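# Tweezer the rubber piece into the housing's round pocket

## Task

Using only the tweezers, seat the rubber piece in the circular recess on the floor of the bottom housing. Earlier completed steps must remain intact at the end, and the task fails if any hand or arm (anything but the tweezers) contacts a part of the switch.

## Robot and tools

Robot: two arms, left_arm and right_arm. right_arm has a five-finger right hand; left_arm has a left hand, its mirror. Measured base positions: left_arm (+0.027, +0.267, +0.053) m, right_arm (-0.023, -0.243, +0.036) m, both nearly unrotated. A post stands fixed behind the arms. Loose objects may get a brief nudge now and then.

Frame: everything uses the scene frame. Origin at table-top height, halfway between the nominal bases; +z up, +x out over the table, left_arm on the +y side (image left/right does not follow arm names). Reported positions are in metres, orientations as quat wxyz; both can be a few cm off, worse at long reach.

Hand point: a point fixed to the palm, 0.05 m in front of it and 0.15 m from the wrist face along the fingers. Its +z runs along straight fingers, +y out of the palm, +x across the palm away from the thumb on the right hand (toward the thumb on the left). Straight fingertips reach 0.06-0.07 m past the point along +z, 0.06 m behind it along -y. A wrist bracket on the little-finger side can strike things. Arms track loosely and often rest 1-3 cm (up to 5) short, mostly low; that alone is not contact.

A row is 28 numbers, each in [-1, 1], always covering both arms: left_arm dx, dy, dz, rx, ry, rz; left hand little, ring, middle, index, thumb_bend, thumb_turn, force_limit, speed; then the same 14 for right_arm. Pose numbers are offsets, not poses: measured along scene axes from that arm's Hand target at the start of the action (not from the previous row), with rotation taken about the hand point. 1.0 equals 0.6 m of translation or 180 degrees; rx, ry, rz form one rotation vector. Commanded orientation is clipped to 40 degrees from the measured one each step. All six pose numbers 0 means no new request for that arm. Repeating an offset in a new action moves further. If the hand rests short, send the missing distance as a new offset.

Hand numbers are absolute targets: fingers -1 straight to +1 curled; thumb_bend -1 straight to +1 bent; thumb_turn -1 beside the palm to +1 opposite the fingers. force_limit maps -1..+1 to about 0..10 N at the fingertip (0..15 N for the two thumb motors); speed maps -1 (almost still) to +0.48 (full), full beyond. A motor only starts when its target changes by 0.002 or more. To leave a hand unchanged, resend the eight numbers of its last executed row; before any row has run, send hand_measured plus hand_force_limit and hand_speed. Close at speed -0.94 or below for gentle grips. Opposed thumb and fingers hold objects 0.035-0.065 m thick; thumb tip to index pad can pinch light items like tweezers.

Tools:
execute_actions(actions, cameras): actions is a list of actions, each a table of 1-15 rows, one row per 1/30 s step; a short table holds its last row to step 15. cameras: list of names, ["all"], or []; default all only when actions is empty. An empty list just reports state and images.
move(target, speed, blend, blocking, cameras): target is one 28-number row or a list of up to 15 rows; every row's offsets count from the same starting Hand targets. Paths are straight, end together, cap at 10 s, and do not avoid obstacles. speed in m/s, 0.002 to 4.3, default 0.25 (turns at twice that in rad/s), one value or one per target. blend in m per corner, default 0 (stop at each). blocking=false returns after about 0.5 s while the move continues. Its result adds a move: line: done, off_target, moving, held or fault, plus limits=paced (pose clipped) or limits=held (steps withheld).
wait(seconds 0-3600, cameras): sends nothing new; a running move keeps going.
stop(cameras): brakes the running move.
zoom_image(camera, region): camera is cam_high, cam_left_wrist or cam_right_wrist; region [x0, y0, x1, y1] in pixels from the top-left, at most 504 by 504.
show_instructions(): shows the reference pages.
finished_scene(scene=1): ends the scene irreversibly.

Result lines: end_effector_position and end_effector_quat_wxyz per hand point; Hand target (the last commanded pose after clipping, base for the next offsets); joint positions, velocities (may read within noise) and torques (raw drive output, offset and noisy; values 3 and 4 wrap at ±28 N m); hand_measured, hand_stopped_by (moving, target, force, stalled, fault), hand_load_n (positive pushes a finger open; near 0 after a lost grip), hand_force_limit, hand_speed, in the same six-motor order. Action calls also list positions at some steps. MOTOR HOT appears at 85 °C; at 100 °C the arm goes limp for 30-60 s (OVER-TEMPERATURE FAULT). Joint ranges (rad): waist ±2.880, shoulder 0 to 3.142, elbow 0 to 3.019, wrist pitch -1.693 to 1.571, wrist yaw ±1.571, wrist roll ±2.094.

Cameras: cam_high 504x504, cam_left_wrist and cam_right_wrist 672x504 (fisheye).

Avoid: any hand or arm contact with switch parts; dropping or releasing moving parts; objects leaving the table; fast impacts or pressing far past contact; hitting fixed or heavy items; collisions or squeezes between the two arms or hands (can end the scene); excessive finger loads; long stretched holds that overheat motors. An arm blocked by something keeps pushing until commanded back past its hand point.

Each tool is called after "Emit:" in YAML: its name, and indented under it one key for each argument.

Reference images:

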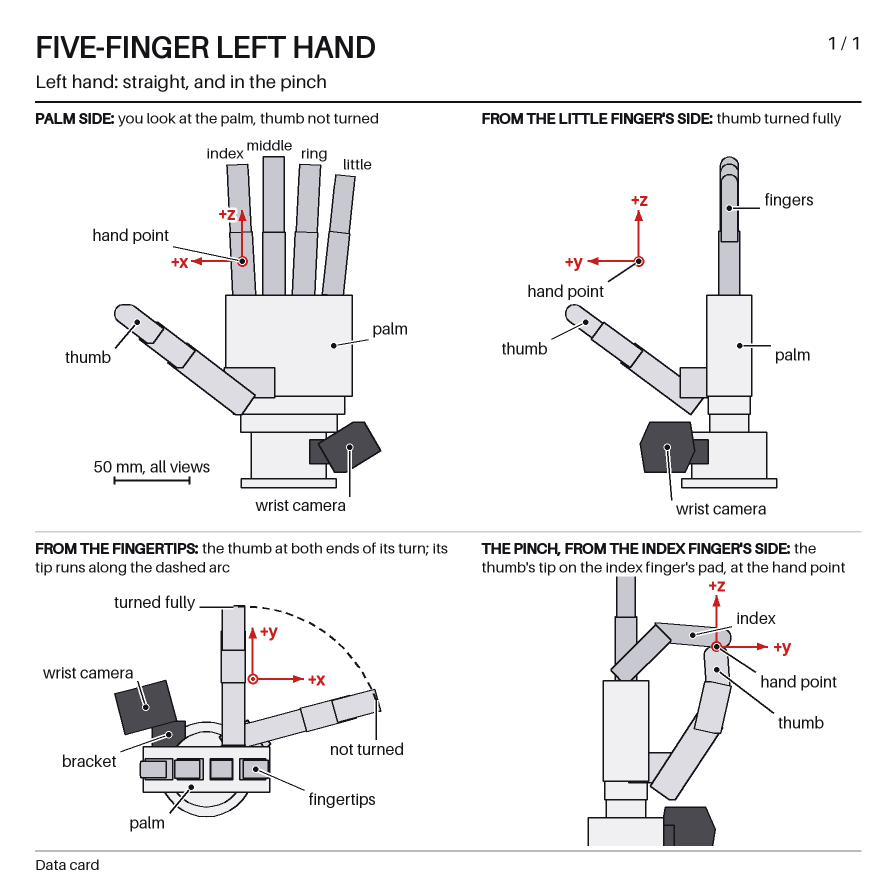

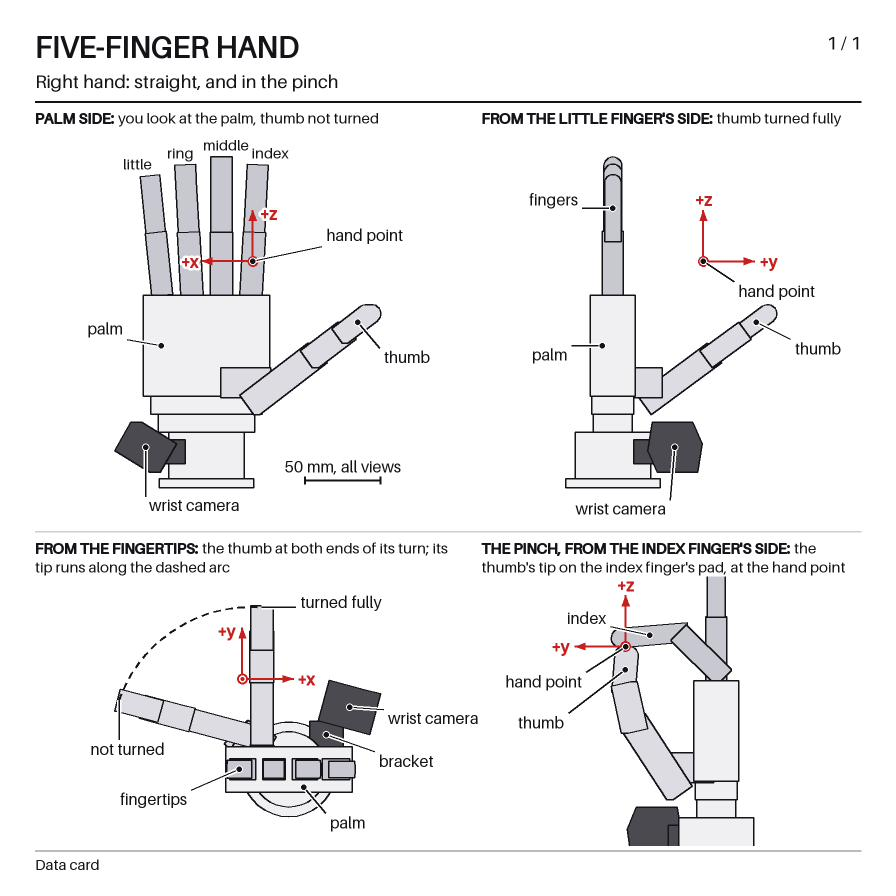

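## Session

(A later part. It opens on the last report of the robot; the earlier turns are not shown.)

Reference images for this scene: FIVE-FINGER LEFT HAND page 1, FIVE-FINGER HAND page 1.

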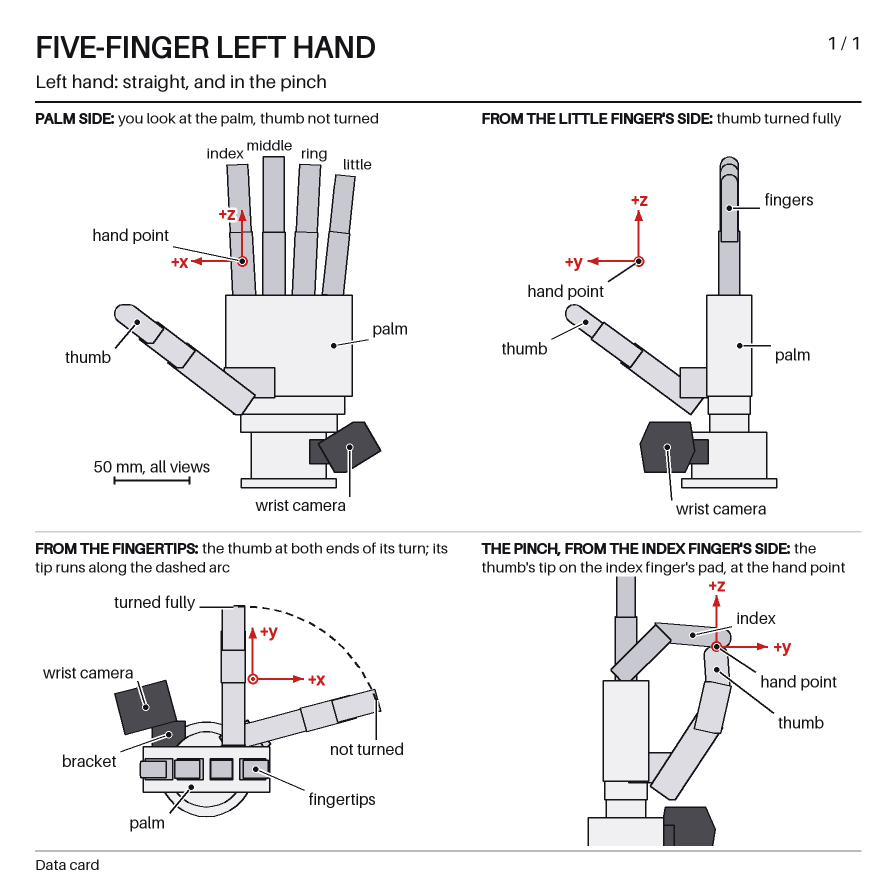

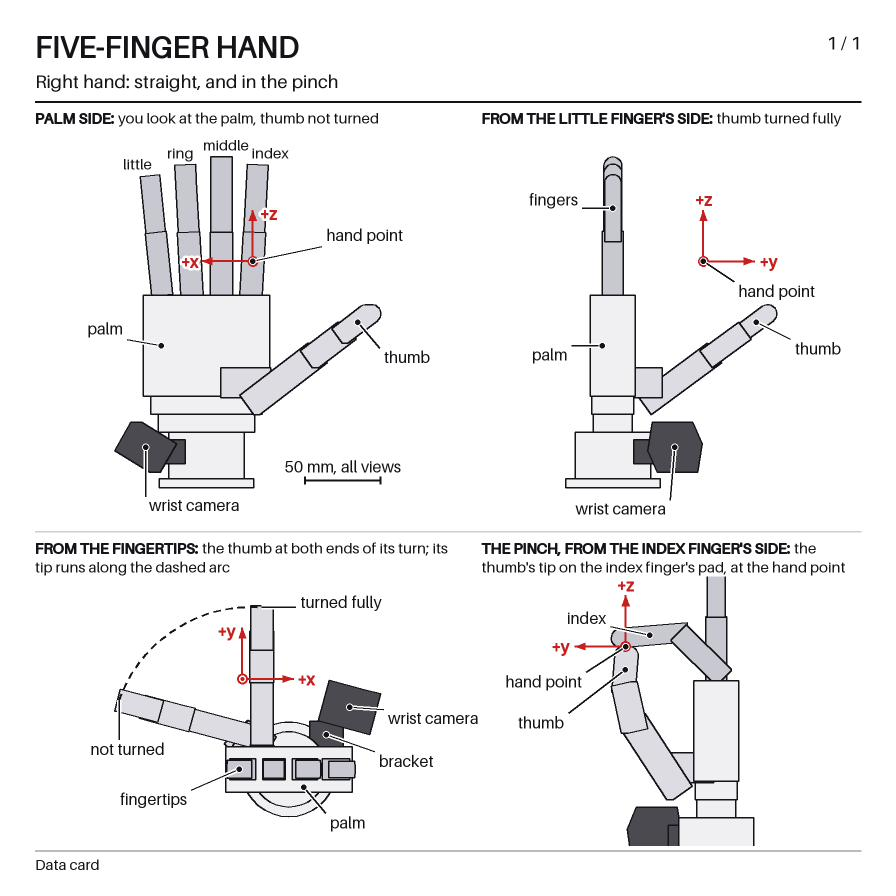

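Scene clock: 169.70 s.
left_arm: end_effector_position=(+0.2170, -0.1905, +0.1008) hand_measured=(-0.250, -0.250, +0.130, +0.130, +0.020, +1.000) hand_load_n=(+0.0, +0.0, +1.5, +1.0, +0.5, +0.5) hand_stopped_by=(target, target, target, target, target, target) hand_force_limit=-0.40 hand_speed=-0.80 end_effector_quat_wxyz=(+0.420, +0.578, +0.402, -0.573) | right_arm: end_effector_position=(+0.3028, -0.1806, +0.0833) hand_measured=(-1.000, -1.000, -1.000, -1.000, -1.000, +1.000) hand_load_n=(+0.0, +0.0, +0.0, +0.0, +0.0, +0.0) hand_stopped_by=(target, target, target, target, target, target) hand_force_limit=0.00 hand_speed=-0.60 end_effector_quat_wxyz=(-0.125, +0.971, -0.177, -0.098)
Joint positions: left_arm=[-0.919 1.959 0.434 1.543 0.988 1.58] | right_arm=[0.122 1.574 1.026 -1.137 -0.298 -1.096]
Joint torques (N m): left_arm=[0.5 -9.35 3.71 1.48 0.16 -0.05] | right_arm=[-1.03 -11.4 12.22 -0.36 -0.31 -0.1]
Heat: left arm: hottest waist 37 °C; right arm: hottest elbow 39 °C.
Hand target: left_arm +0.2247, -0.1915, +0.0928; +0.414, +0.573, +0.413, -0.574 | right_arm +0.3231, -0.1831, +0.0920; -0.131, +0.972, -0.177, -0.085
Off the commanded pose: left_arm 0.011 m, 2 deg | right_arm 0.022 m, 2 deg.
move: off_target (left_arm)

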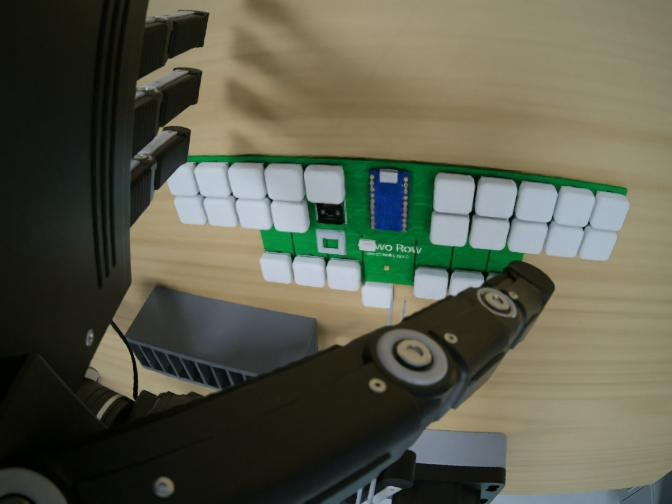

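Emit:
move:
  target:
    - [0.007,0.014,-0.013,0,0,0,-0.25,-0.25,0.13,0.13,0.02,1,-0.4,-0.8, 0,0,0,0,0,0,-1,-1,-1,-1,-1,1,0,-0.6]
  speed: 0.06
  cameras: ["cam_right_wrist"]

Emit:
zoom_image:
  camera: "cam_right_wrist"
  region: [350, 255, 410, 315]

Scene clock: 171.43 s.
left_arm: end_effector_position=(+0.2215, -0.1830, +0.0858) hand_measured=(-0.250, -0.250, +0.130, +0.130, +0.020, +1.000) hand_load_n=(+0.0, +0.0, +2.0, +1.0, +0.5, +0.5) hand_stopped_by=(target, target, target, target, target, target) hand_force_limit=-0.40 hand_speed=-0.80 end_effector_quat_wxyz=(+0.409, +0.577, +0.413, -0.574) | right_arm: end_effector_position=(+0.3028, -0.1806, +0.0833) hand_measured=(-1.000, -1.000, -1.000, -1.000, -1.000, +1.000) hand_load_n=(+0.0, +0.0, +0.0, +0.0, +0.0, +0.0) hand_stopped_by=(target, target, target, target, target, target) hand_force_limit=0.00 hand_speed=-0.60 end_effector_quat_wxyz=(-0.125, +0.971, -0.177, -0.098)
Joint positions: left_arm=[-0.893 1.994 0.434 1.547 1.015 1.58] | right_arm=[0.122 1.574 1.026 -1.137 -0.298 -1.096]
Joint torques (N m): left_arm=[0.56 -9.58 3.03 2.59 0.19 -0.03] | right_arm=[-0.97 -11.46 12.23 -0.36 -0.3 -0.1]
Heat: left arm: hottest waist 37 °C; right arm: hottest elbow 39 °C.
Hand target: left_arm +0.2290, -0.1831, +0.0849; +0.414, +0.573, +0.413, -0.574 | right_arm +0.3231, -0.1831, +0.0920; -0.131, +0.972, -0.177, -0.085
Off the commanded pose: left_arm 0.008 m, 1 deg | right_arm 0.022 m, 2 deg.
move: done

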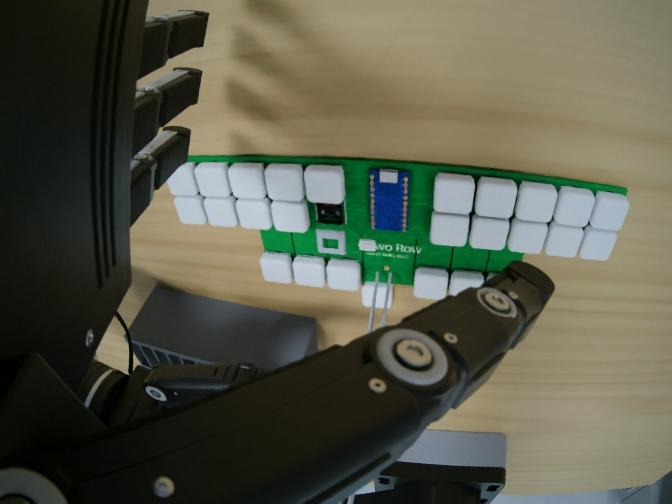

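Scaled by 8.400 from the camera's image (finer frame: 960x720).

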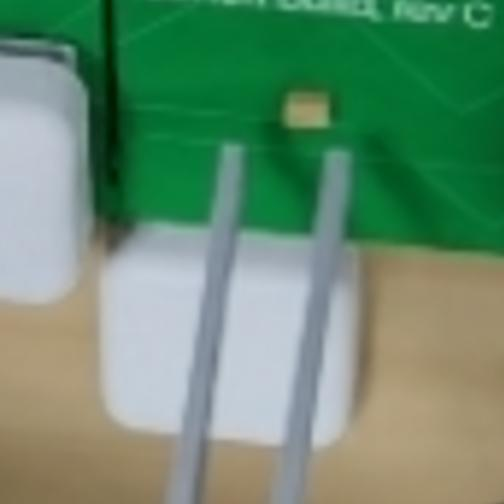

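Emit:
move:
  target:
    - [0,0,-0.006,0,0,0,-0.25,-0.25,0.13,0.13,0.02,1,-0.4,-0.8, 0,0,0,0,0,0,-1,-1,-1,-1,-1,1,0,-0.6]
  speed: 0.04
  cameras: ["cam_right_wrist"]

Emit:
zoom_image:
  camera: "cam_right_wrist"
  region: [360, 245, 410, 295]

Scene clock: 172.80 s.
left_arm: end_effector_position=(+0.2208, -0.1821, +0.0819) hand_measured=(-0.250, -0.250, +0.130, +0.130, +0.020, +1.000) hand_load_n=(+0.0, +0.0, +1.5, +1.0, +0.5, +0.0) hand_stopped_by=(target, target, target, target, target, target) hand_force_limit=-0.40 hand_speed=-0.80 end_effector_quat_wxyz=(+0.408, +0.577, +0.413, -0.574) | right_arm: end_effector_position=(+0.3028, -0.1806, +0.0833) hand_measured=(-1.000, -1.000, -1.000, -1.000, -1.000, +1.000) hand_load_n=(+0.0, +0.0, +0.0, +0.0, +0.0, +0.0) hand_stopped_by=(target, target, target, target, target, target) hand_force_limit=0.00 hand_speed=-0.60 end_effector_quat_wxyz=(-0.125, +0.971, -0.177, -0.098)
Joint positions: left_arm=[-0.893 2.01 0.434 1.56 1.015 1.58] | right_arm=[0.122 1.574 1.026 -1.137 -0.298 -1.096]
Joint torques (N m): left_arm=[0.73 -9.64 3.11 2.65 0.2 -0.04] | right_arm=[-1.08 -11.46 12.22 -0.36 -0.31 -0.1]
Heat: left arm: hottest waist 37 °C; right arm: hottest elbow 39 °C.
Hand target: left_arm +0.2290, -0.1831, +0.0813; +0.414, +0.573, +0.413, -0.574 | right_arm +0.3231, -0.1831, +0.0920; -0.131, +0.972, -0.177, -0.085
Off the commanded pose: left_arm 0.008 m, 1 deg | right_arm 0.022 m, 2 deg.
move: done

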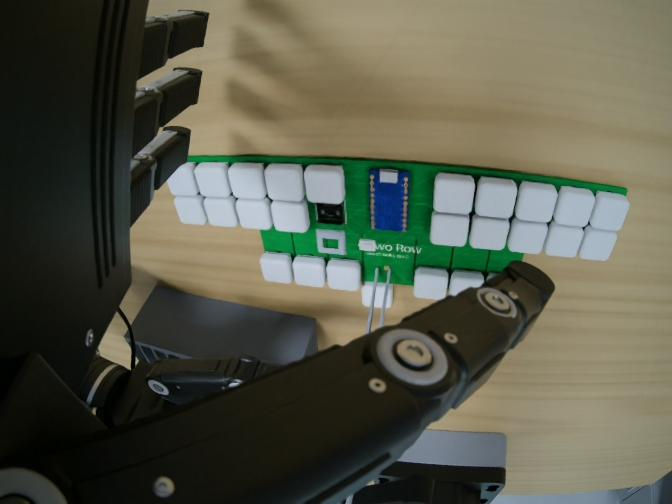

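Scaled by 10.080 from the camera's image (finer frame: 960x720).

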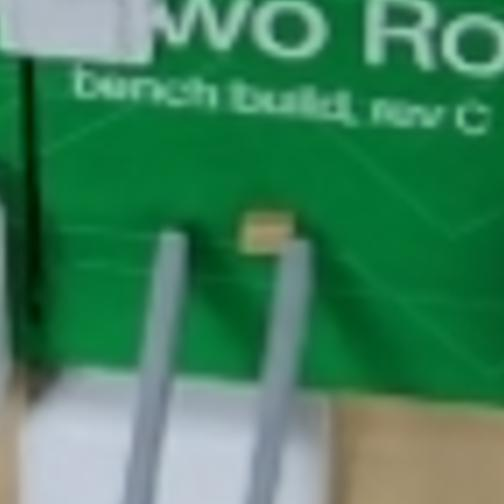

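Emit:
move:
  target:
    - [0,-0.006,0.007,0,0,0,-0.25,-0.25,0.13,0.13,0.02,1,-0.4,-0.8, 0,0,0,0,0,0,-1,-1,-1,-1,-1,1,0,-0.6]
  speed: 0.04
  cameras: ["cam_right_wrist"]

Emit:
zoom_image:
  camera: "cam_right_wrist"
  region: [360, 245, 410, 295]

Scene clock: 174.30 s.
left_arm: end_effector_position=(+0.2221, -0.1837, +0.0831) hand_measured=(-0.250, -0.250, +0.130, +0.130, +0.020, +1.000) hand_load_n=(+0.0, +0.0, +1.5, +1.0, +0.0, +0.5) hand_stopped_by=(target, target, target, target, target, target) hand_force_limit=-0.40 hand_speed=-0.80 end_effector_quat_wxyz=(+0.410, +0.577, +0.412, -0.574) | right_arm: end_effector_position=(+0.3028, -0.1806, +0.0833) hand_measured=(-1.000, -1.000, -1.000, -1.000, -1.000, +1.000) hand_load_n=(+0.0, +0.0, +0.0, +0.0, +0.0, +0.0) hand_stopped_by=(target, target, target, target, target, target) hand_force_limit=0.00 hand_speed=-0.60 end_effector_quat_wxyz=(-0.125, +0.971, -0.177, -0.098)
Joint positions: left_arm=[-0.893 2.01 0.439 1.56 1.015 1.58] | right_arm=[0.122 1.574 1.026 -1.137 -0.298 -1.096]
Joint torques (N m): left_arm=[-0.09 -11.05 3.1 1.88 -0.08 -0.05] | right_arm=[-0.97 -11.4 12.22 -0.35 -0.31 -0.1]
Heat: left arm: hottest waist 37 °C; right arm: hottest elbow 39 °C.
Hand target: left_arm +0.2290, -0.1867, +0.0856; +0.414, +0.573, +0.413, -0.574 | right_arm +0.3231, -0.1831, +0.0920; -0.131, +0.972, -0.177, -0.085
Off the commanded pose: left_arm 0.008 m, 1 deg | right_arm 0.022 m, 2 deg.
move: done

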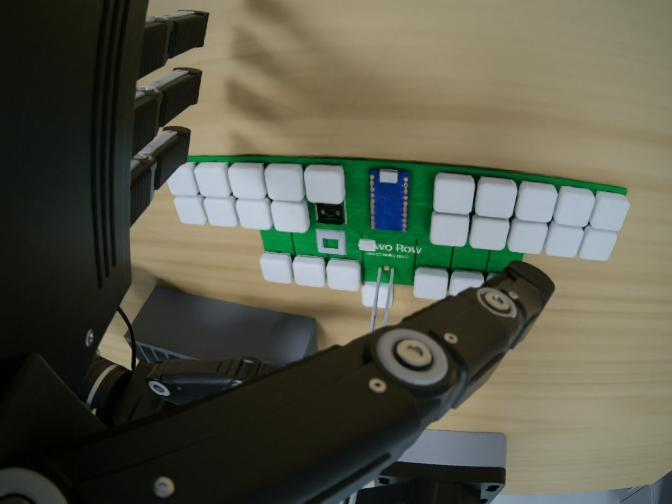

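Scaled by 10.080 from the camera's image (finer frame: 960x720).

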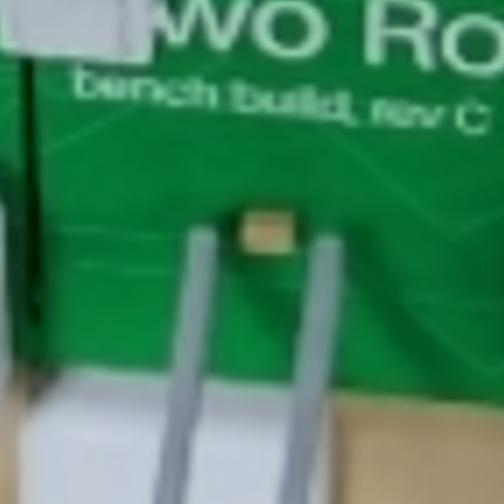

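Emit:
move:
  target:
    - [0,0,-0.008,0,0,0,-0.25,-0.25,0.13,0.13,0.02,1,-0.4,-0.8, 0,0,0,0,0,0,-1,-1,-1,-1,-1,1,0,-0.6]
  speed: 0.04
  cameras: ["cam_right_wrist"]

Emit:
zoom_image:
  camera: "cam_right_wrist"
  region: [360, 245, 410, 295]

Scene clock: 175.53 s.
left_arm: end_effector_position=(+0.2220, -0.1836, +0.0822) hand_measured=(-0.250, -0.250, +0.130, +0.130, +0.020, +1.000) hand_load_n=(+0.0, +0.0, +1.5, +1.0, +0.5, +0.0) hand_stopped_by=(target, target, target, target, target, target) hand_force_limit=-0.40 hand_speed=-0.80 end_effector_quat_wxyz=(+0.409, +0.577, +0.412, -0.574) | right_arm: end_effector_position=(+0.3028, -0.1806, +0.0833) hand_measured=(-1.000, -1.000, -1.000, -1.000, -1.000, +1.000) hand_load_n=(+0.0, +0.0, +0.0, +0.0, +0.0, +0.0) hand_stopped_by=(target, target, target, target, target, target) hand_force_limit=0.00 hand_speed=-0.60 end_effector_quat_wxyz=(-0.125, +0.971, -0.177, -0.098)
Joint positions: left_arm=[-0.893 2.011 0.439 1.56 1.015 1.58] | right_arm=[0.122 1.574 1.026 -1.137 -0.298 -1.096]
Joint torques (N m): left_arm=[0.09 -9.52 3.38 2.43 -0.07 -0.04] | right_arm=[-1.03 -11.4 12.21 -0.35 -0.31 -0.1]
Heat: left arm: hottest waist 37 °C; right arm: hottest elbow 39 °C.
Hand target: left_arm +0.2290, -0.1867, +0.0809; +0.414, +0.573, +0.413, -0.574 | right_arm +0.3231, -0.1831, +0.0920; -0.131, +0.972, -0.177, -0.085
Off the commanded pose: left_arm 0.008 m, 1 deg | right_arm 0.022 m, 2 deg.
move: done

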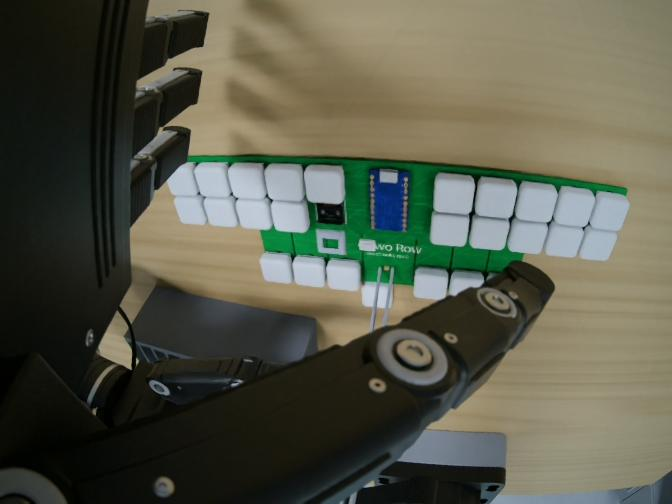

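Scaled by 10.080 from the camera's image (finer frame: 960x720).

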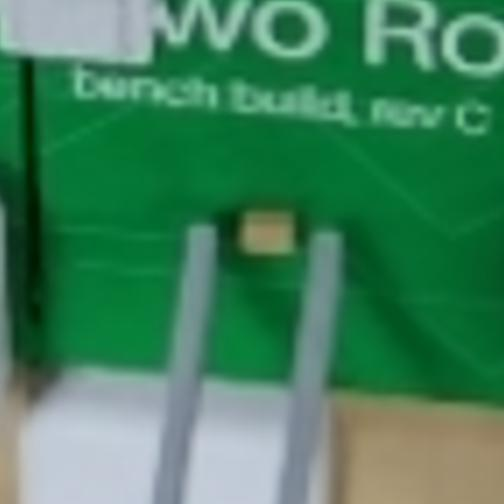

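Emit:
move:
  target:
    - [0,0,-0.004,0,0,0,-0.25,-0.25,0.13,0.13,0.02,1,-0.4,-0.8, 0,0,0,0,0,0,-1,-1,-1,-1,-1,1,0,-0.6]
  speed: 0.04
  cameras: ["cam_right_wrist"]

Emit:
zoom_image:
  camera: "cam_right_wrist"
  region: [360, 245, 410, 295]

Scene clock: 176.43 s.
left_arm: end_effector_position=(+0.2230, -0.1849, +0.0800) hand_measured=(-0.250, -0.250, +0.130, +0.130, +0.020, +1.000) hand_load_n=(-0.5, +0.0, +2.0, +0.5, +0.5, +0.5) hand_stopped_by=(target, target, target, target, target, target) hand_force_limit=-0.40 hand_speed=-0.80 end_effector_quat_wxyz=(+0.409, +0.577, +0.412, -0.574) | right_arm: end_effector_position=(+0.3028, -0.1806, +0.0833) hand_measured=(-1.000, -1.000, -1.000, -1.000, -1.000, +1.000) hand_load_n=(+0.0, +0.0, +0.0, +0.0, +0.0, -0.5) hand_stopped_by=(target, target, target, target, target, target) hand_force_limit=0.00 hand_speed=-0.60 end_effector_quat_wxyz=(-0.125, +0.971, -0.177, -0.098)
Joint positions: left_arm=[-0.893 2.021 0.445 1.564 1.015 1.58] | right_arm=[0.122 1.574 1.026 -1.137 -0.298 -1.096]
Joint torques (N m): left_arm=[-0.21 -9.82 3.04 2.54 -0.09 -0.03] | right_arm=[-1.03 -11.4 12.21 -0.35 -0.31 -0.1]
Heat: left arm: hottest waist 37 °C; right arm: hottest elbow 39 °C.
Hand target: left_arm +0.2291, -0.1867, +0.0784; +0.414, +0.573, +0.413, -0.574 | right_arm +0.3231, -0.1831, +0.0920; -0.131, +0.972, -0.177, -0.085
Off the commanded pose: left_arm 0.007 m, 1 deg | right_arm 0.022 m, 2 deg.
move: done

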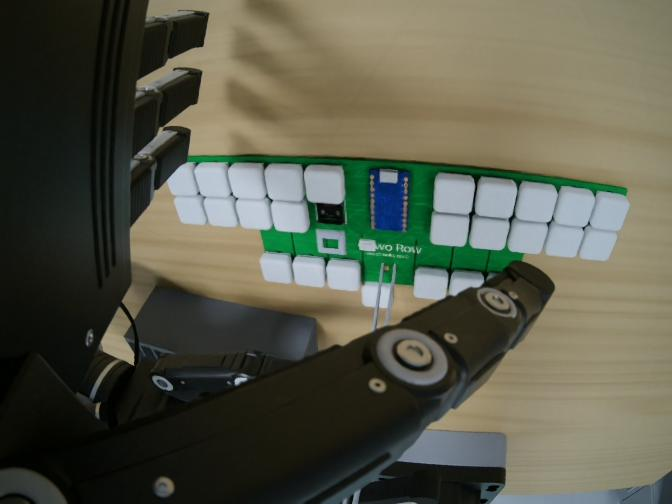

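Scaled by 10.080 from the camera's image (finer frame: 960x720).

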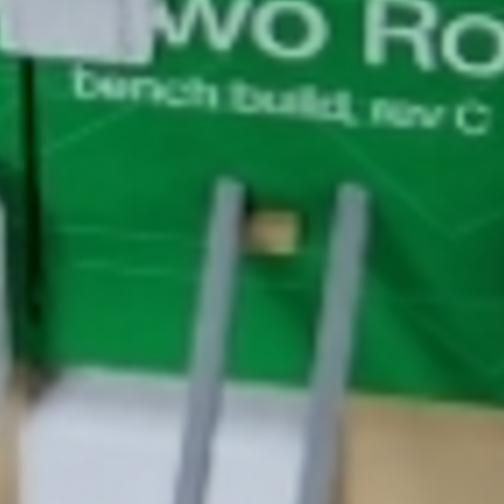

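Emit:
move:
  target:
    - [-0.008,0.006,0.006,0,0,0,-0.25,-0.25,0.13,0.13,0.02,1,-0.4,-0.8, 0,0,0,0,0,0,-1,-1,-1,-1,-1,1,0,-0.6]
  speed: 0.04
  cameras: ["cam_right_wrist"]

Emit:
zoom_image:
  camera: "cam_right_wrist"
  region: [360, 245, 410, 295]

Scene clock: 178.03 s.
left_arm: end_effector_position=(+0.2237, -0.1849, +0.0806) hand_measured=(-0.250, -0.250, +0.130, +0.130, +0.020, +1.000) hand_load_n=(+0.0, +0.0, +1.5, +1.0, +0.0, +0.5) hand_stopped_by=(target, target, target, target, target, target) hand_force_limit=-0.40 hand_speed=-0.80 end_effector_quat_wxyz=(+0.411, +0.577, +0.412, -0.573) | right_arm: end_effector_position=(+0.3028, -0.1806, +0.0833) hand_measured=(-1.000, -1.000, -1.000, -1.000, -1.000, +1.000) hand_load_n=(-0.5, +0.0, +0.0, +0.0, +0.0, +0.0) hand_stopped_by=(target, target, target, target, target, target) hand_force_limit=0.00 hand_speed=-0.60 end_effector_quat_wxyz=(-0.125, +0.971, -0.177, -0.098)
Joint positions: left_arm=[-0.893 2.021 0.445 1.567 1.011 1.58] | right_arm=[0.122 1.574 1.026 -1.137 -0.298 -1.096]
Joint torques (N m): left_arm=[-0.5 -10.93 1.46 2.59 -0.11 -0.05] | right_arm=[-0.97 -11.4 12.22 -0.36 -0.31 -0.1]
Heat: left arm: hottest waist 37 °C; right arm: hottest elbow 39 °C.
Hand target: left_arm +0.2242, -0.1831, +0.0821; +0.414, +0.573, +0.413, -0.574 | right_arm +0.3231, -0.1831, +0.0920; -0.131, +0.972, -0.177, -0.085
Off the commanded pose: left_arm 0.002 m, 1 deg | right_arm 0.022 m, 2 deg.
move: done

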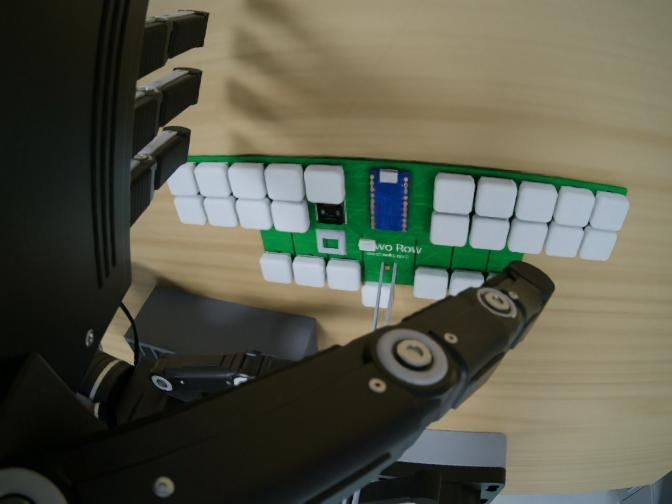

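Scaled by 10.080 from the camera's image (finer frame: 960x720).

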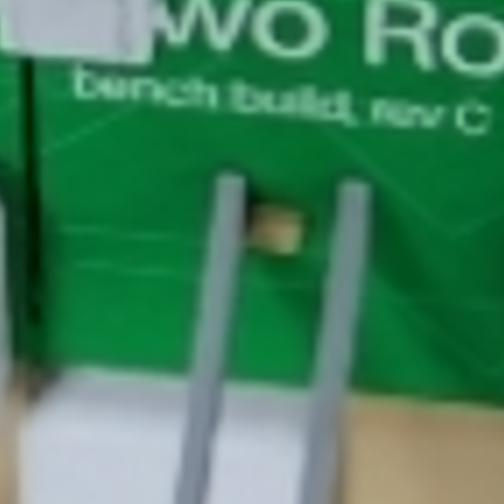

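Emit:
move:
  target:
    - [-0.012,0.001,-0.002,0,0,0,-0.25,-0.25,0.13,0.13,0.02,1,-0.4,-0.8, 0,0,0,0,0,0,-1,-1,-1,-1,-1,1,0,-0.6]
  speed: 0.04
  cameras: ["cam_right_wrist"]

Emit:
zoom_image:
  camera: "cam_right_wrist"
  region: [360, 245, 410, 295]

Scene clock: 180.10 s.
left_arm: end_effector_position=(+0.2246, -0.1822, +0.0799) hand_measured=(-0.250, -0.250, +0.130, +0.130, +0.020, +1.000) hand_load_n=(+0.0, +0.0, +2.0, +1.0, +0.0, +0.0) hand_stopped_by=(target, target, target, target, target, target) hand_force_limit=-0.40 hand_speed=-0.80 end_effector_quat_wxyz=(+0.414, +0.573, +0.418, -0.570) | right_arm: end_effector_position=(+0.3028, -0.1806, +0.0833) hand_measured=(-1.000, -1.000, -1.000, -1.000, -1.000, +1.000) hand_load_n=(+0.0, +0.0, +0.0, +0.0, +0.0, +0.0) hand_stopped_by=(target, target, target, target, target, target) hand_force_limit=0.00 hand_speed=-0.60 end_effector_quat_wxyz=(-0.125, +0.971, -0.177, -0.098)
Joint positions: left_arm=[-0.893 2.021 0.436 1.573 0.996 1.58] | right_arm=[0.122 1.574 1.026 -1.137 -0.298 -1.096]
Joint torques (N m): left_arm=[-2.08 -10.99 1.09 2.45 -0.11 0.02] | right_arm=[-1.03 -11.46 12.21 -0.36 -0.31 -0.1]
Heat: left arm: hottest waist 37 °C; right arm: hottest elbow 39 °C.
Hand target: left_arm +0.2170, -0.1825, +0.0809; +0.414, +0.573, +0.413, -0.574 | right_arm +0.3231, -0.1831, +0.0920; -0.131, +0.972, -0.177, -0.085
Off the commanded pose: left_arm 0.008 m, 1 deg | right_arm 0.022 m, 2 deg.
joint sent to its limit (left arm) — joint 4 (wrist pitch), upper limit. The joint targets still meet the commanded pose.
move: done

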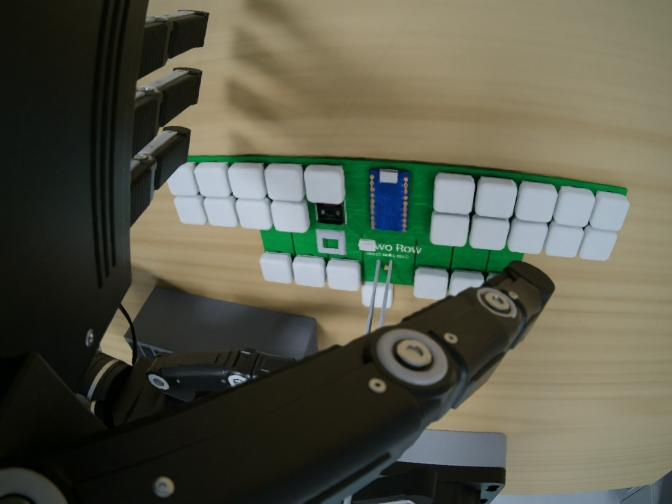

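Scaled by 10.080 from the camera's image (finer frame: 960x720).

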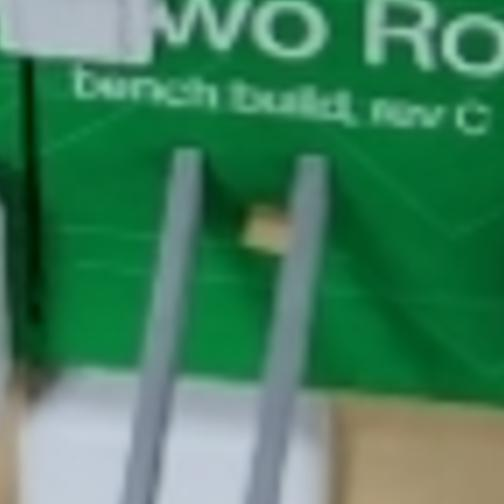

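Emit:
move:
  target:
    - [0.019,-0.004,0.024,0,0,0,-0.25,-0.25,0.13,0.13,0.02,1,-0.4,-0.8, 0,0,0,0,0,0,-1,-1,-1,-1,-1,1,0,-0.6]
    - [0.0195,-0.0065,-0.001,0,0,0,-0.25,-0.25,0.13,0.13,0.02,1,-0.4,-0.8, 0,0,0,0,0,0,-1,-1,-1,-1,-1,1,0,-0.6]
  speed: 0.04
  cameras: ["cam_right_wrist"]

Emit:
zoom_image:
  camera: "cam_right_wrist"
  region: [360, 245, 410, 295]

Scene clock: 183.37 s.
left_arm: end_effector_position=(+0.2237, -0.1845, +0.0814) hand_measured=(-0.250, -0.250, +0.130, +0.130, +0.020, +1.000) hand_load_n=(+0.0, +0.0, +1.5, +1.0, +0.0, +0.0) hand_stopped_by=(target, target, target, target, target, target) hand_force_limit=-0.40 hand_speed=-0.80 end_effector_quat_wxyz=(+0.410, +0.576, +0.414, -0.573) | right_arm: end_effector_position=(+0.3028, -0.1806, +0.0833) hand_measured=(-1.000, -1.000, -1.000, -1.000, -1.000, +1.000) hand_load_n=(+0.0, +0.0, +0.0, +0.0, +0.0, +0.0) hand_stopped_by=(target, target, target, target, target, target) hand_force_limit=0.00 hand_speed=-0.60 end_effector_quat_wxyz=(-0.125, +0.971, -0.177, -0.098)
Joint positions: left_arm=[-0.893 2.014 0.443 1.558 1.01 1.58] | right_arm=[0.122 1.574 1.026 -1.137 -0.298 -1.096]
Joint torques (N m): left_arm=[-0.09 -9.76 3.07 2.61 0.11 -0.04] | right_arm=[-1.03 -11.46 12.21 -0.35 -0.31 -0.1]
Heat: left arm: hottest waist 37 °C; right arm: hottest elbow 39 °C.
Hand target: left_arm +0.2287, -0.1864, +0.0802; +0.414, +0.573, +0.413, -0.574 | right_arm +0.3231, -0.1831, +0.0920; -0.131, +0.972, -0.177, -0.085
Off the commanded pose: left_arm 0.006 m, 1 deg | right_arm 0.022 m, 2 deg.
move: done

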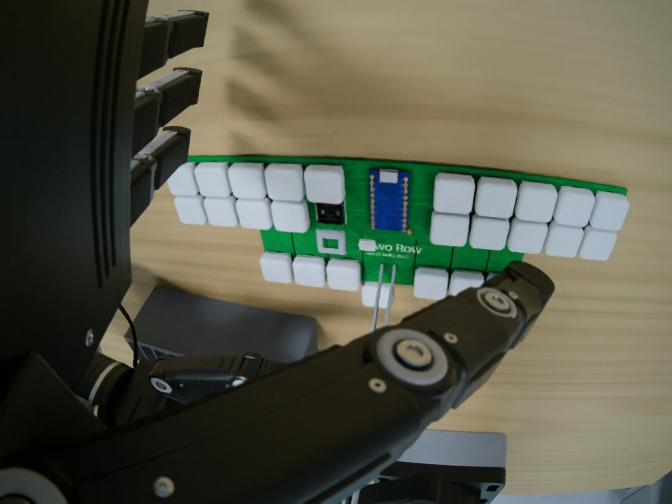

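Scaled by 10.080 from the camera's image (finer frame: 960x720).

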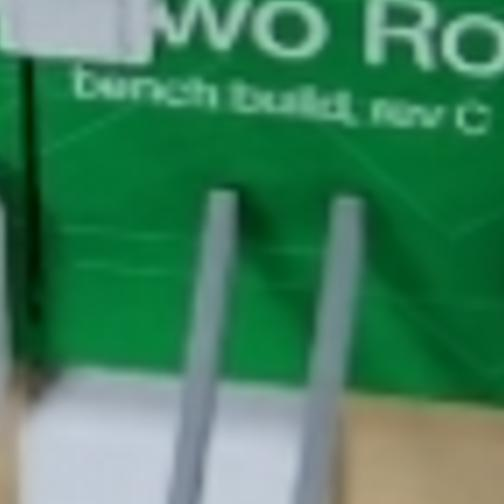

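Emit:
zoom_image:
  camera: "cam_right_wrist"
  region: [300, 160, 440, 300]

Scaled by 3.600 from the camera's image (finer frame: 960x720).

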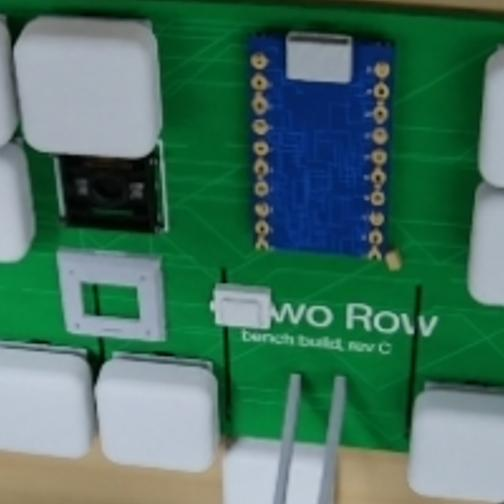

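Emit:
zoom_image:
  camera: "cam_right_wrist"
  region: [385, 210, 430, 255]

Scaled by 11.200 from the camera's image (finer frame: 960x720).

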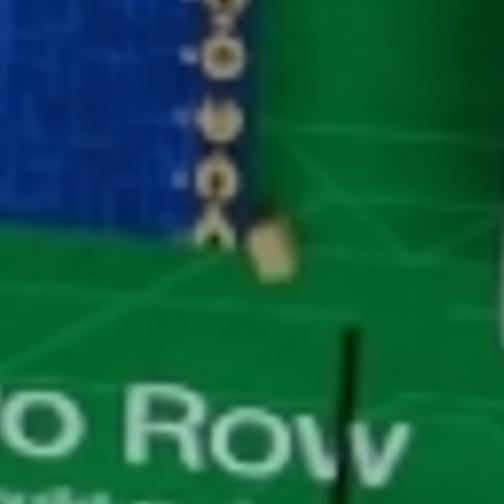

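Emit:
move:
  target:
    - [0,0,0.025,0,0,0,-0.25,-0.25,0.13,0.13,0.02,1,-0.4,-0.8, 0,0,0,0,0,0,-1,-1,-1,-1,-1,1,0,-0.6]
    - [0.037,-0.018,0.02,0,0,0.045,-0.25,-0.25,0.13,0.13,0.02,1,-0.4,-0.8, 0,0,0,0,0,0,-1,-1,-1,-1,-1,1,0,-0.6]
  speed: 0.06
  cameras: ["cam_right_wrist"]

Emit:
zoom_image:
  camera: "cam_right_wrist"
  region: [375, 205, 435, 265]

Scene clock: 192.30 s.
left_arm: end_effector_position=(+0.2534, -0.1889, +0.0959) hand_measured=(-0.250, -0.250, +0.130, +0.130, +0.020, +1.000) hand_load_n=(+0.0, +0.0, +1.5, +1.0, +0.0, +0.0) hand_stopped_by=(target, target, target, target, target, target) hand_force_limit=-0.40 hand_speed=-0.80 end_effector_quat_wxyz=(+0.461, +0.543, +0.451, -0.538) | right_arm: end_effector_position=(+0.3028, -0.1806, +0.0833) hand_measured=(-1.000, -1.000, -1.000, -1.000, -1.000, +1.000) hand_load_n=(+0.0, +0.0, +0.0, +0.0, +0.0, +0.0) hand_stopped_by=(target, target, target, target, target, target) hand_force_limit=0.00 hand_speed=-0.60 end_effector_quat_wxyz=(-0.125, +0.971, -0.177, -0.098)
Joint positions: left_arm=[-0.911 1.97 0.443 1.533 0.836 1.58] | right_arm=[0.122 1.574 1.026 -1.137 -0.298 -1.096]
Joint torques (N m): left_arm=[-1.85 -10.17 4.16 1.62 -0.12 -0.04] | right_arm=[-1.03 -11.46 12.21 -0.36 -0.31 -0.1]
Heat: left arm: hottest waist 37 °C; right arm: hottest elbow 40 °C.
Hand target: left_arm +0.2508, -0.1973, +0.0922; +0.453, +0.543, +0.452, -0.543 | right_arm +0.3231, -0.1831, +0.0920; -0.131, +0.972, -0.177, -0.085
Off the commanded pose: left_arm 0.009 m, 1 deg | right_arm 0.022 m, 2 deg.
move: done

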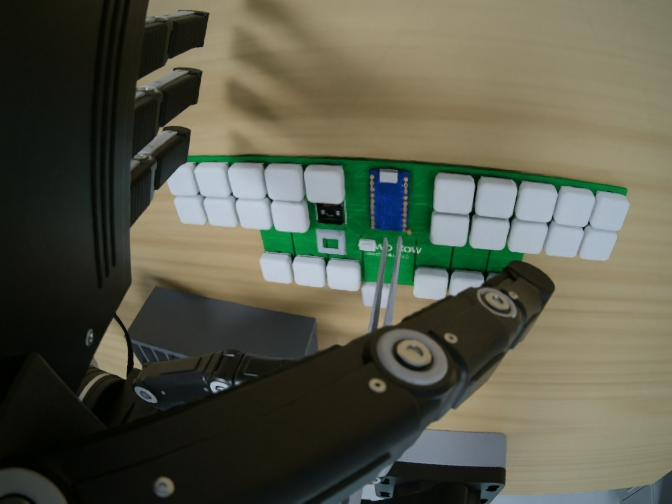

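Scaled by 8.400 from the camera's image (finer frame: 960x720).

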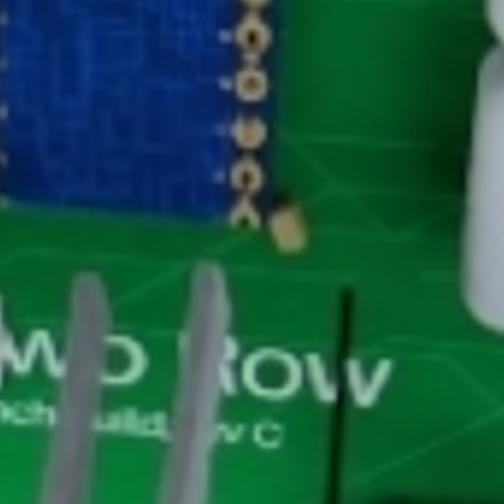

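Emit:
move:
  target:
    - [-0.013,-0.0115,-0.011,0,0,0,-0.25,-0.25,0.13,0.13,0.02,1,-0.4,-0.8, 0,0,0,0,0,0,-1,-1,-1,-1,-1,1,0,-0.6]
  speed: 0.06
  cameras: ["cam_right_wrist"]

Emit:
zoom_image:
  camera: "cam_right_wrist"
  region: [385, 210, 435, 260]

Scene clock: 193.77 s.
left_arm: end_effector_position=(+0.2453, -0.1967, +0.0876) hand_measured=(-0.250, -0.250, +0.130, +0.130, +0.020, +1.000) hand_load_n=(+0.0, +0.0, +1.5, +1.0, +0.0, +0.0) hand_stopped_by=(target, target, target, target, target, target) hand_force_limit=-0.40 hand_speed=-0.80 end_effector_quat_wxyz=(+0.455, +0.543, +0.455, -0.539) | right_arm: end_effector_position=(+0.3028, -0.1806, +0.0833) hand_measured=(-1.000, -1.000, -1.000, -1.000, -1.000, +1.000) hand_load_n=(+0.0, +0.0, +0.0, +0.0, +0.0, +0.0) hand_stopped_by=(target, target, target, target, target, target) hand_force_limit=0.00 hand_speed=-0.60 end_effector_quat_wxyz=(-0.125, +0.971, -0.177, -0.098)
Joint positions: left_arm=[-0.944 1.992 0.452 1.533 0.804 1.58] | right_arm=[0.122 1.574 1.026 -1.137 -0.298 -1.096]
Joint torques (N m): left_arm=[-1.96 -9.93 3.92 2.37 -0.11 -0.04] | right_arm=[-1.08 -11.4 12.22 -0.35 -0.31 -0.1]
Heat: left arm: hottest waist 37 °C; right arm: hottest elbow 40 °C.
Hand target: left_arm +0.2429, -0.2041, +0.0855; +0.453, +0.543, +0.452, -0.543 | right_arm +0.3231, -0.1831, +0.0920; -0.131, +0.972, -0.177, -0.085
Off the commanded pose: left_arm 0.008 m, 1 deg | right_arm 0.022 m, 2 deg.
move: done

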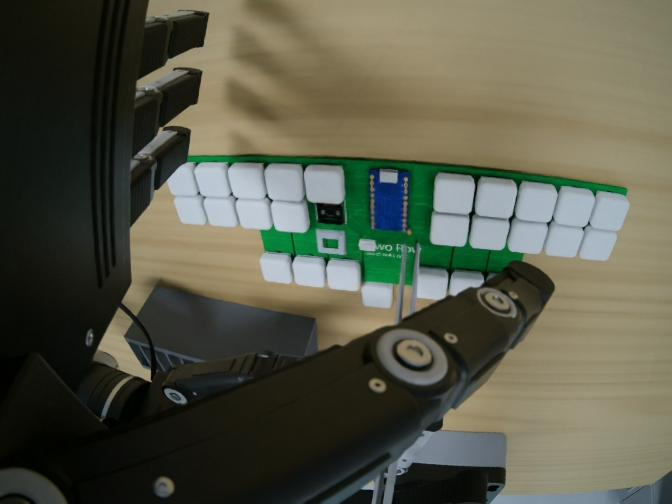

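Scaled by 10.080 from the camera's image (finer frame: 960x720).

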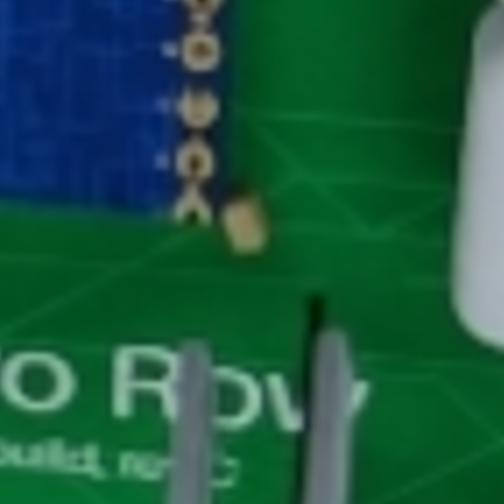

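Emit:
move:
  target:
    - [0.019,0.0145,-0.005,0,0,0,-0.25,-0.25,0.13,0.13,0.02,1,-0.4,-0.8, 0,0,0,0,0,0,-1,-1,-1,-1,-1,1,0,-0.6]
  speed: 0.06
  cameras: ["cam_right_wrist"]

Emit:
zoom_image:
  camera: "cam_right_wrist"
  region: [385, 210, 435, 260]

Scene clock: 195.50 s.
left_arm: end_effector_position=(+0.2460, -0.1943, +0.0830) hand_measured=(-0.250, -0.250, +0.130, +0.130, +0.020, +1.000) hand_load_n=(+0.0, +0.0, +1.5, +1.0, +0.0, +0.0) hand_stopped_by=(target, target, target, target, target, target) hand_force_limit=-0.40 hand_speed=-0.80 end_effector_quat_wxyz=(+0.447, +0.548, +0.453, -0.543) | right_arm: end_effector_position=(+0.3028, -0.1806, +0.0833) hand_measured=(-1.000, -1.000, -1.000, -1.000, -1.000, +1.000) hand_load_n=(+0.0, +0.0, +0.0, +0.0, +0.0, +0.0) hand_stopped_by=(target, target, target, target, target, target) hand_force_limit=0.00 hand_speed=-0.60 end_effector_quat_wxyz=(-0.125, +0.971, -0.177, -0.098)
Joint positions: left_arm=[-0.928 2.004 0.455 1.533 0.839 1.58] | right_arm=[0.122 1.574 1.026 -1.137 -0.298 -1.096]
Joint torques (N m): left_arm=[0.73 -9.82 3.58 2.67 0.21 -0.04] | right_arm=[-1.03 -11.4 12.23 -0.36 -0.31 -0.1]
Heat: left arm: hottest waist 37 °C; right arm: hottest elbow 40 °C.
Hand target: left_arm +0.2544, -0.1954, +0.0826; +0.453, +0.543, +0.453, -0.543 | right_arm +0.3231, -0.1831, +0.0920; -0.131, +0.972, -0.177, -0.085
Off the commanded pose: left_arm 0.008 m, 1 deg | right_arm 0.022 m, 2 deg.
move: done

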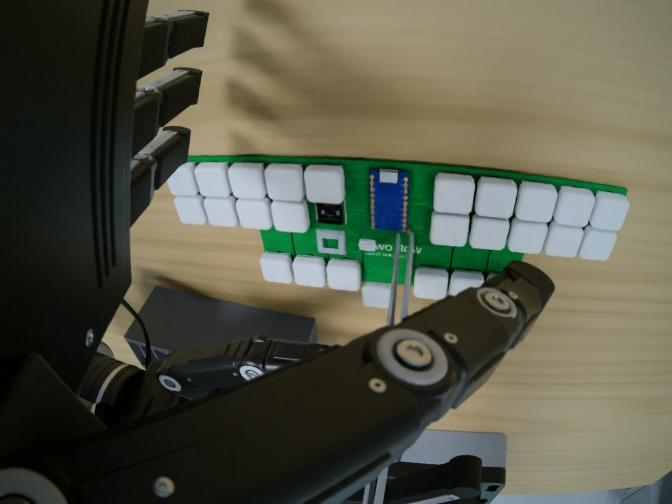

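Scaled by 10.080 from the camera's image (finer frame: 960x720).

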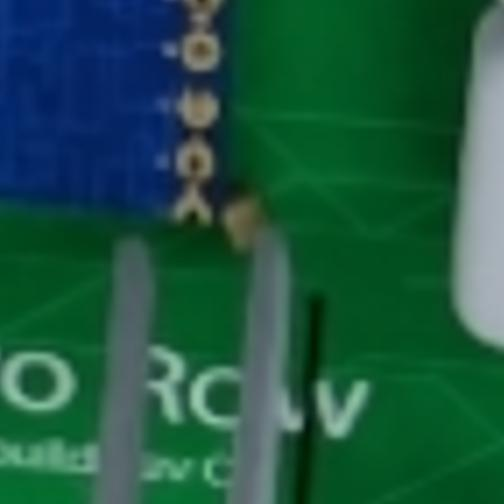

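Emit:
move:
  target:
    - [-0.0145,-0.0147,0.003,0,0,0,-0.25,-0.25,0.13,0.13,0.02,1,-0.4,-0.8, 0,0,0,0,0,0,-1,-1,-1,-1,-1,1,0,-0.6]
  speed: 0.06
  cameras: ["cam_right_wrist"]

Emit:
zoom_image:
  camera: "cam_right_wrist"
  region: [385, 210, 435, 260]

Scene clock: 199.00 s.
left_arm: end_effector_position=(+0.2488, -0.1966, +0.0838) hand_measured=(-0.250, -0.250, +0.130, +0.130, +0.020, +1.000) hand_load_n=(+0.0, +0.0, +1.5, +0.5, +0.0, +0.0) hand_stopped_by=(target, target, target, target, target, target) hand_force_limit=-0.40 hand_speed=-0.80 end_effector_quat_wxyz=(+0.454, +0.543, +0.457, -0.538) | right_arm: end_effector_position=(+0.3028, -0.1806, +0.0833) hand_measured=(-1.000, -1.000, -1.000, -1.000, -1.000, +1.000) hand_load_n=(+0.0, +0.0, +0.0, +0.0, +0.0, +0.0) hand_stopped_by=(target, target, target, target, target, target) hand_force_limit=0.00 hand_speed=-0.60 end_effector_quat_wxyz=(-0.125, +0.971, -0.177, -0.098)
Joint positions: left_arm=[-0.936 2.004 0.459 1.533 0.81 1.58] | right_arm=[0.122 1.574 1.026 -1.137 -0.298 -1.096]
Joint torques (N m): left_arm=[-2.02 -10.46 3.67 2.35 -0.11 -0.03] | right_arm=[-1.08 -11.46 12.22 -0.36 -0.31 -0.1]
Heat: left arm: hottest waist 37 °C; right arm: hottest elbow 40 °C.
Hand target: left_arm +0.2457, -0.2043, +0.0844; +0.453, +0.543, +0.452, -0.543 | right_arm +0.3231, -0.1831, +0.0920; -0.131, +0.972, -0.177, -0.085
Off the commanded pose: left_arm 0.008 m, 1 deg | right_arm 0.022 m, 2 deg.
move: done

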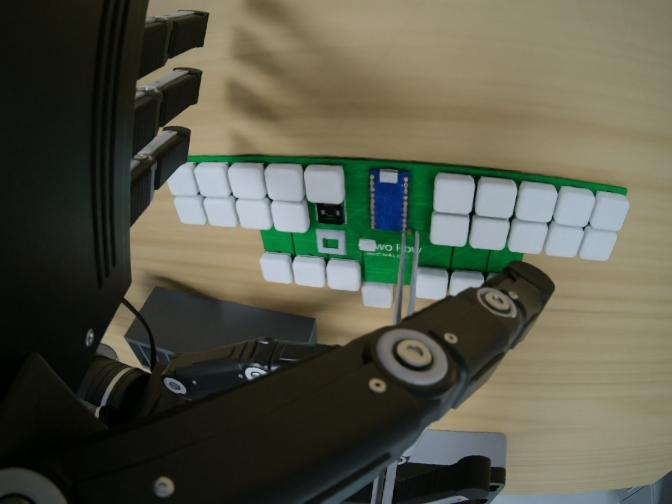

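Scaled by 10.080 from the camera's image (finer frame: 960x720).

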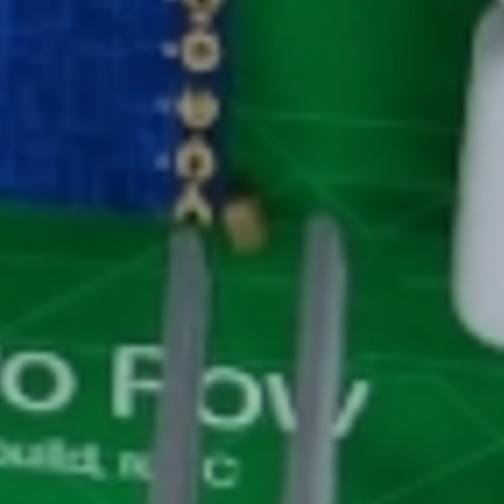

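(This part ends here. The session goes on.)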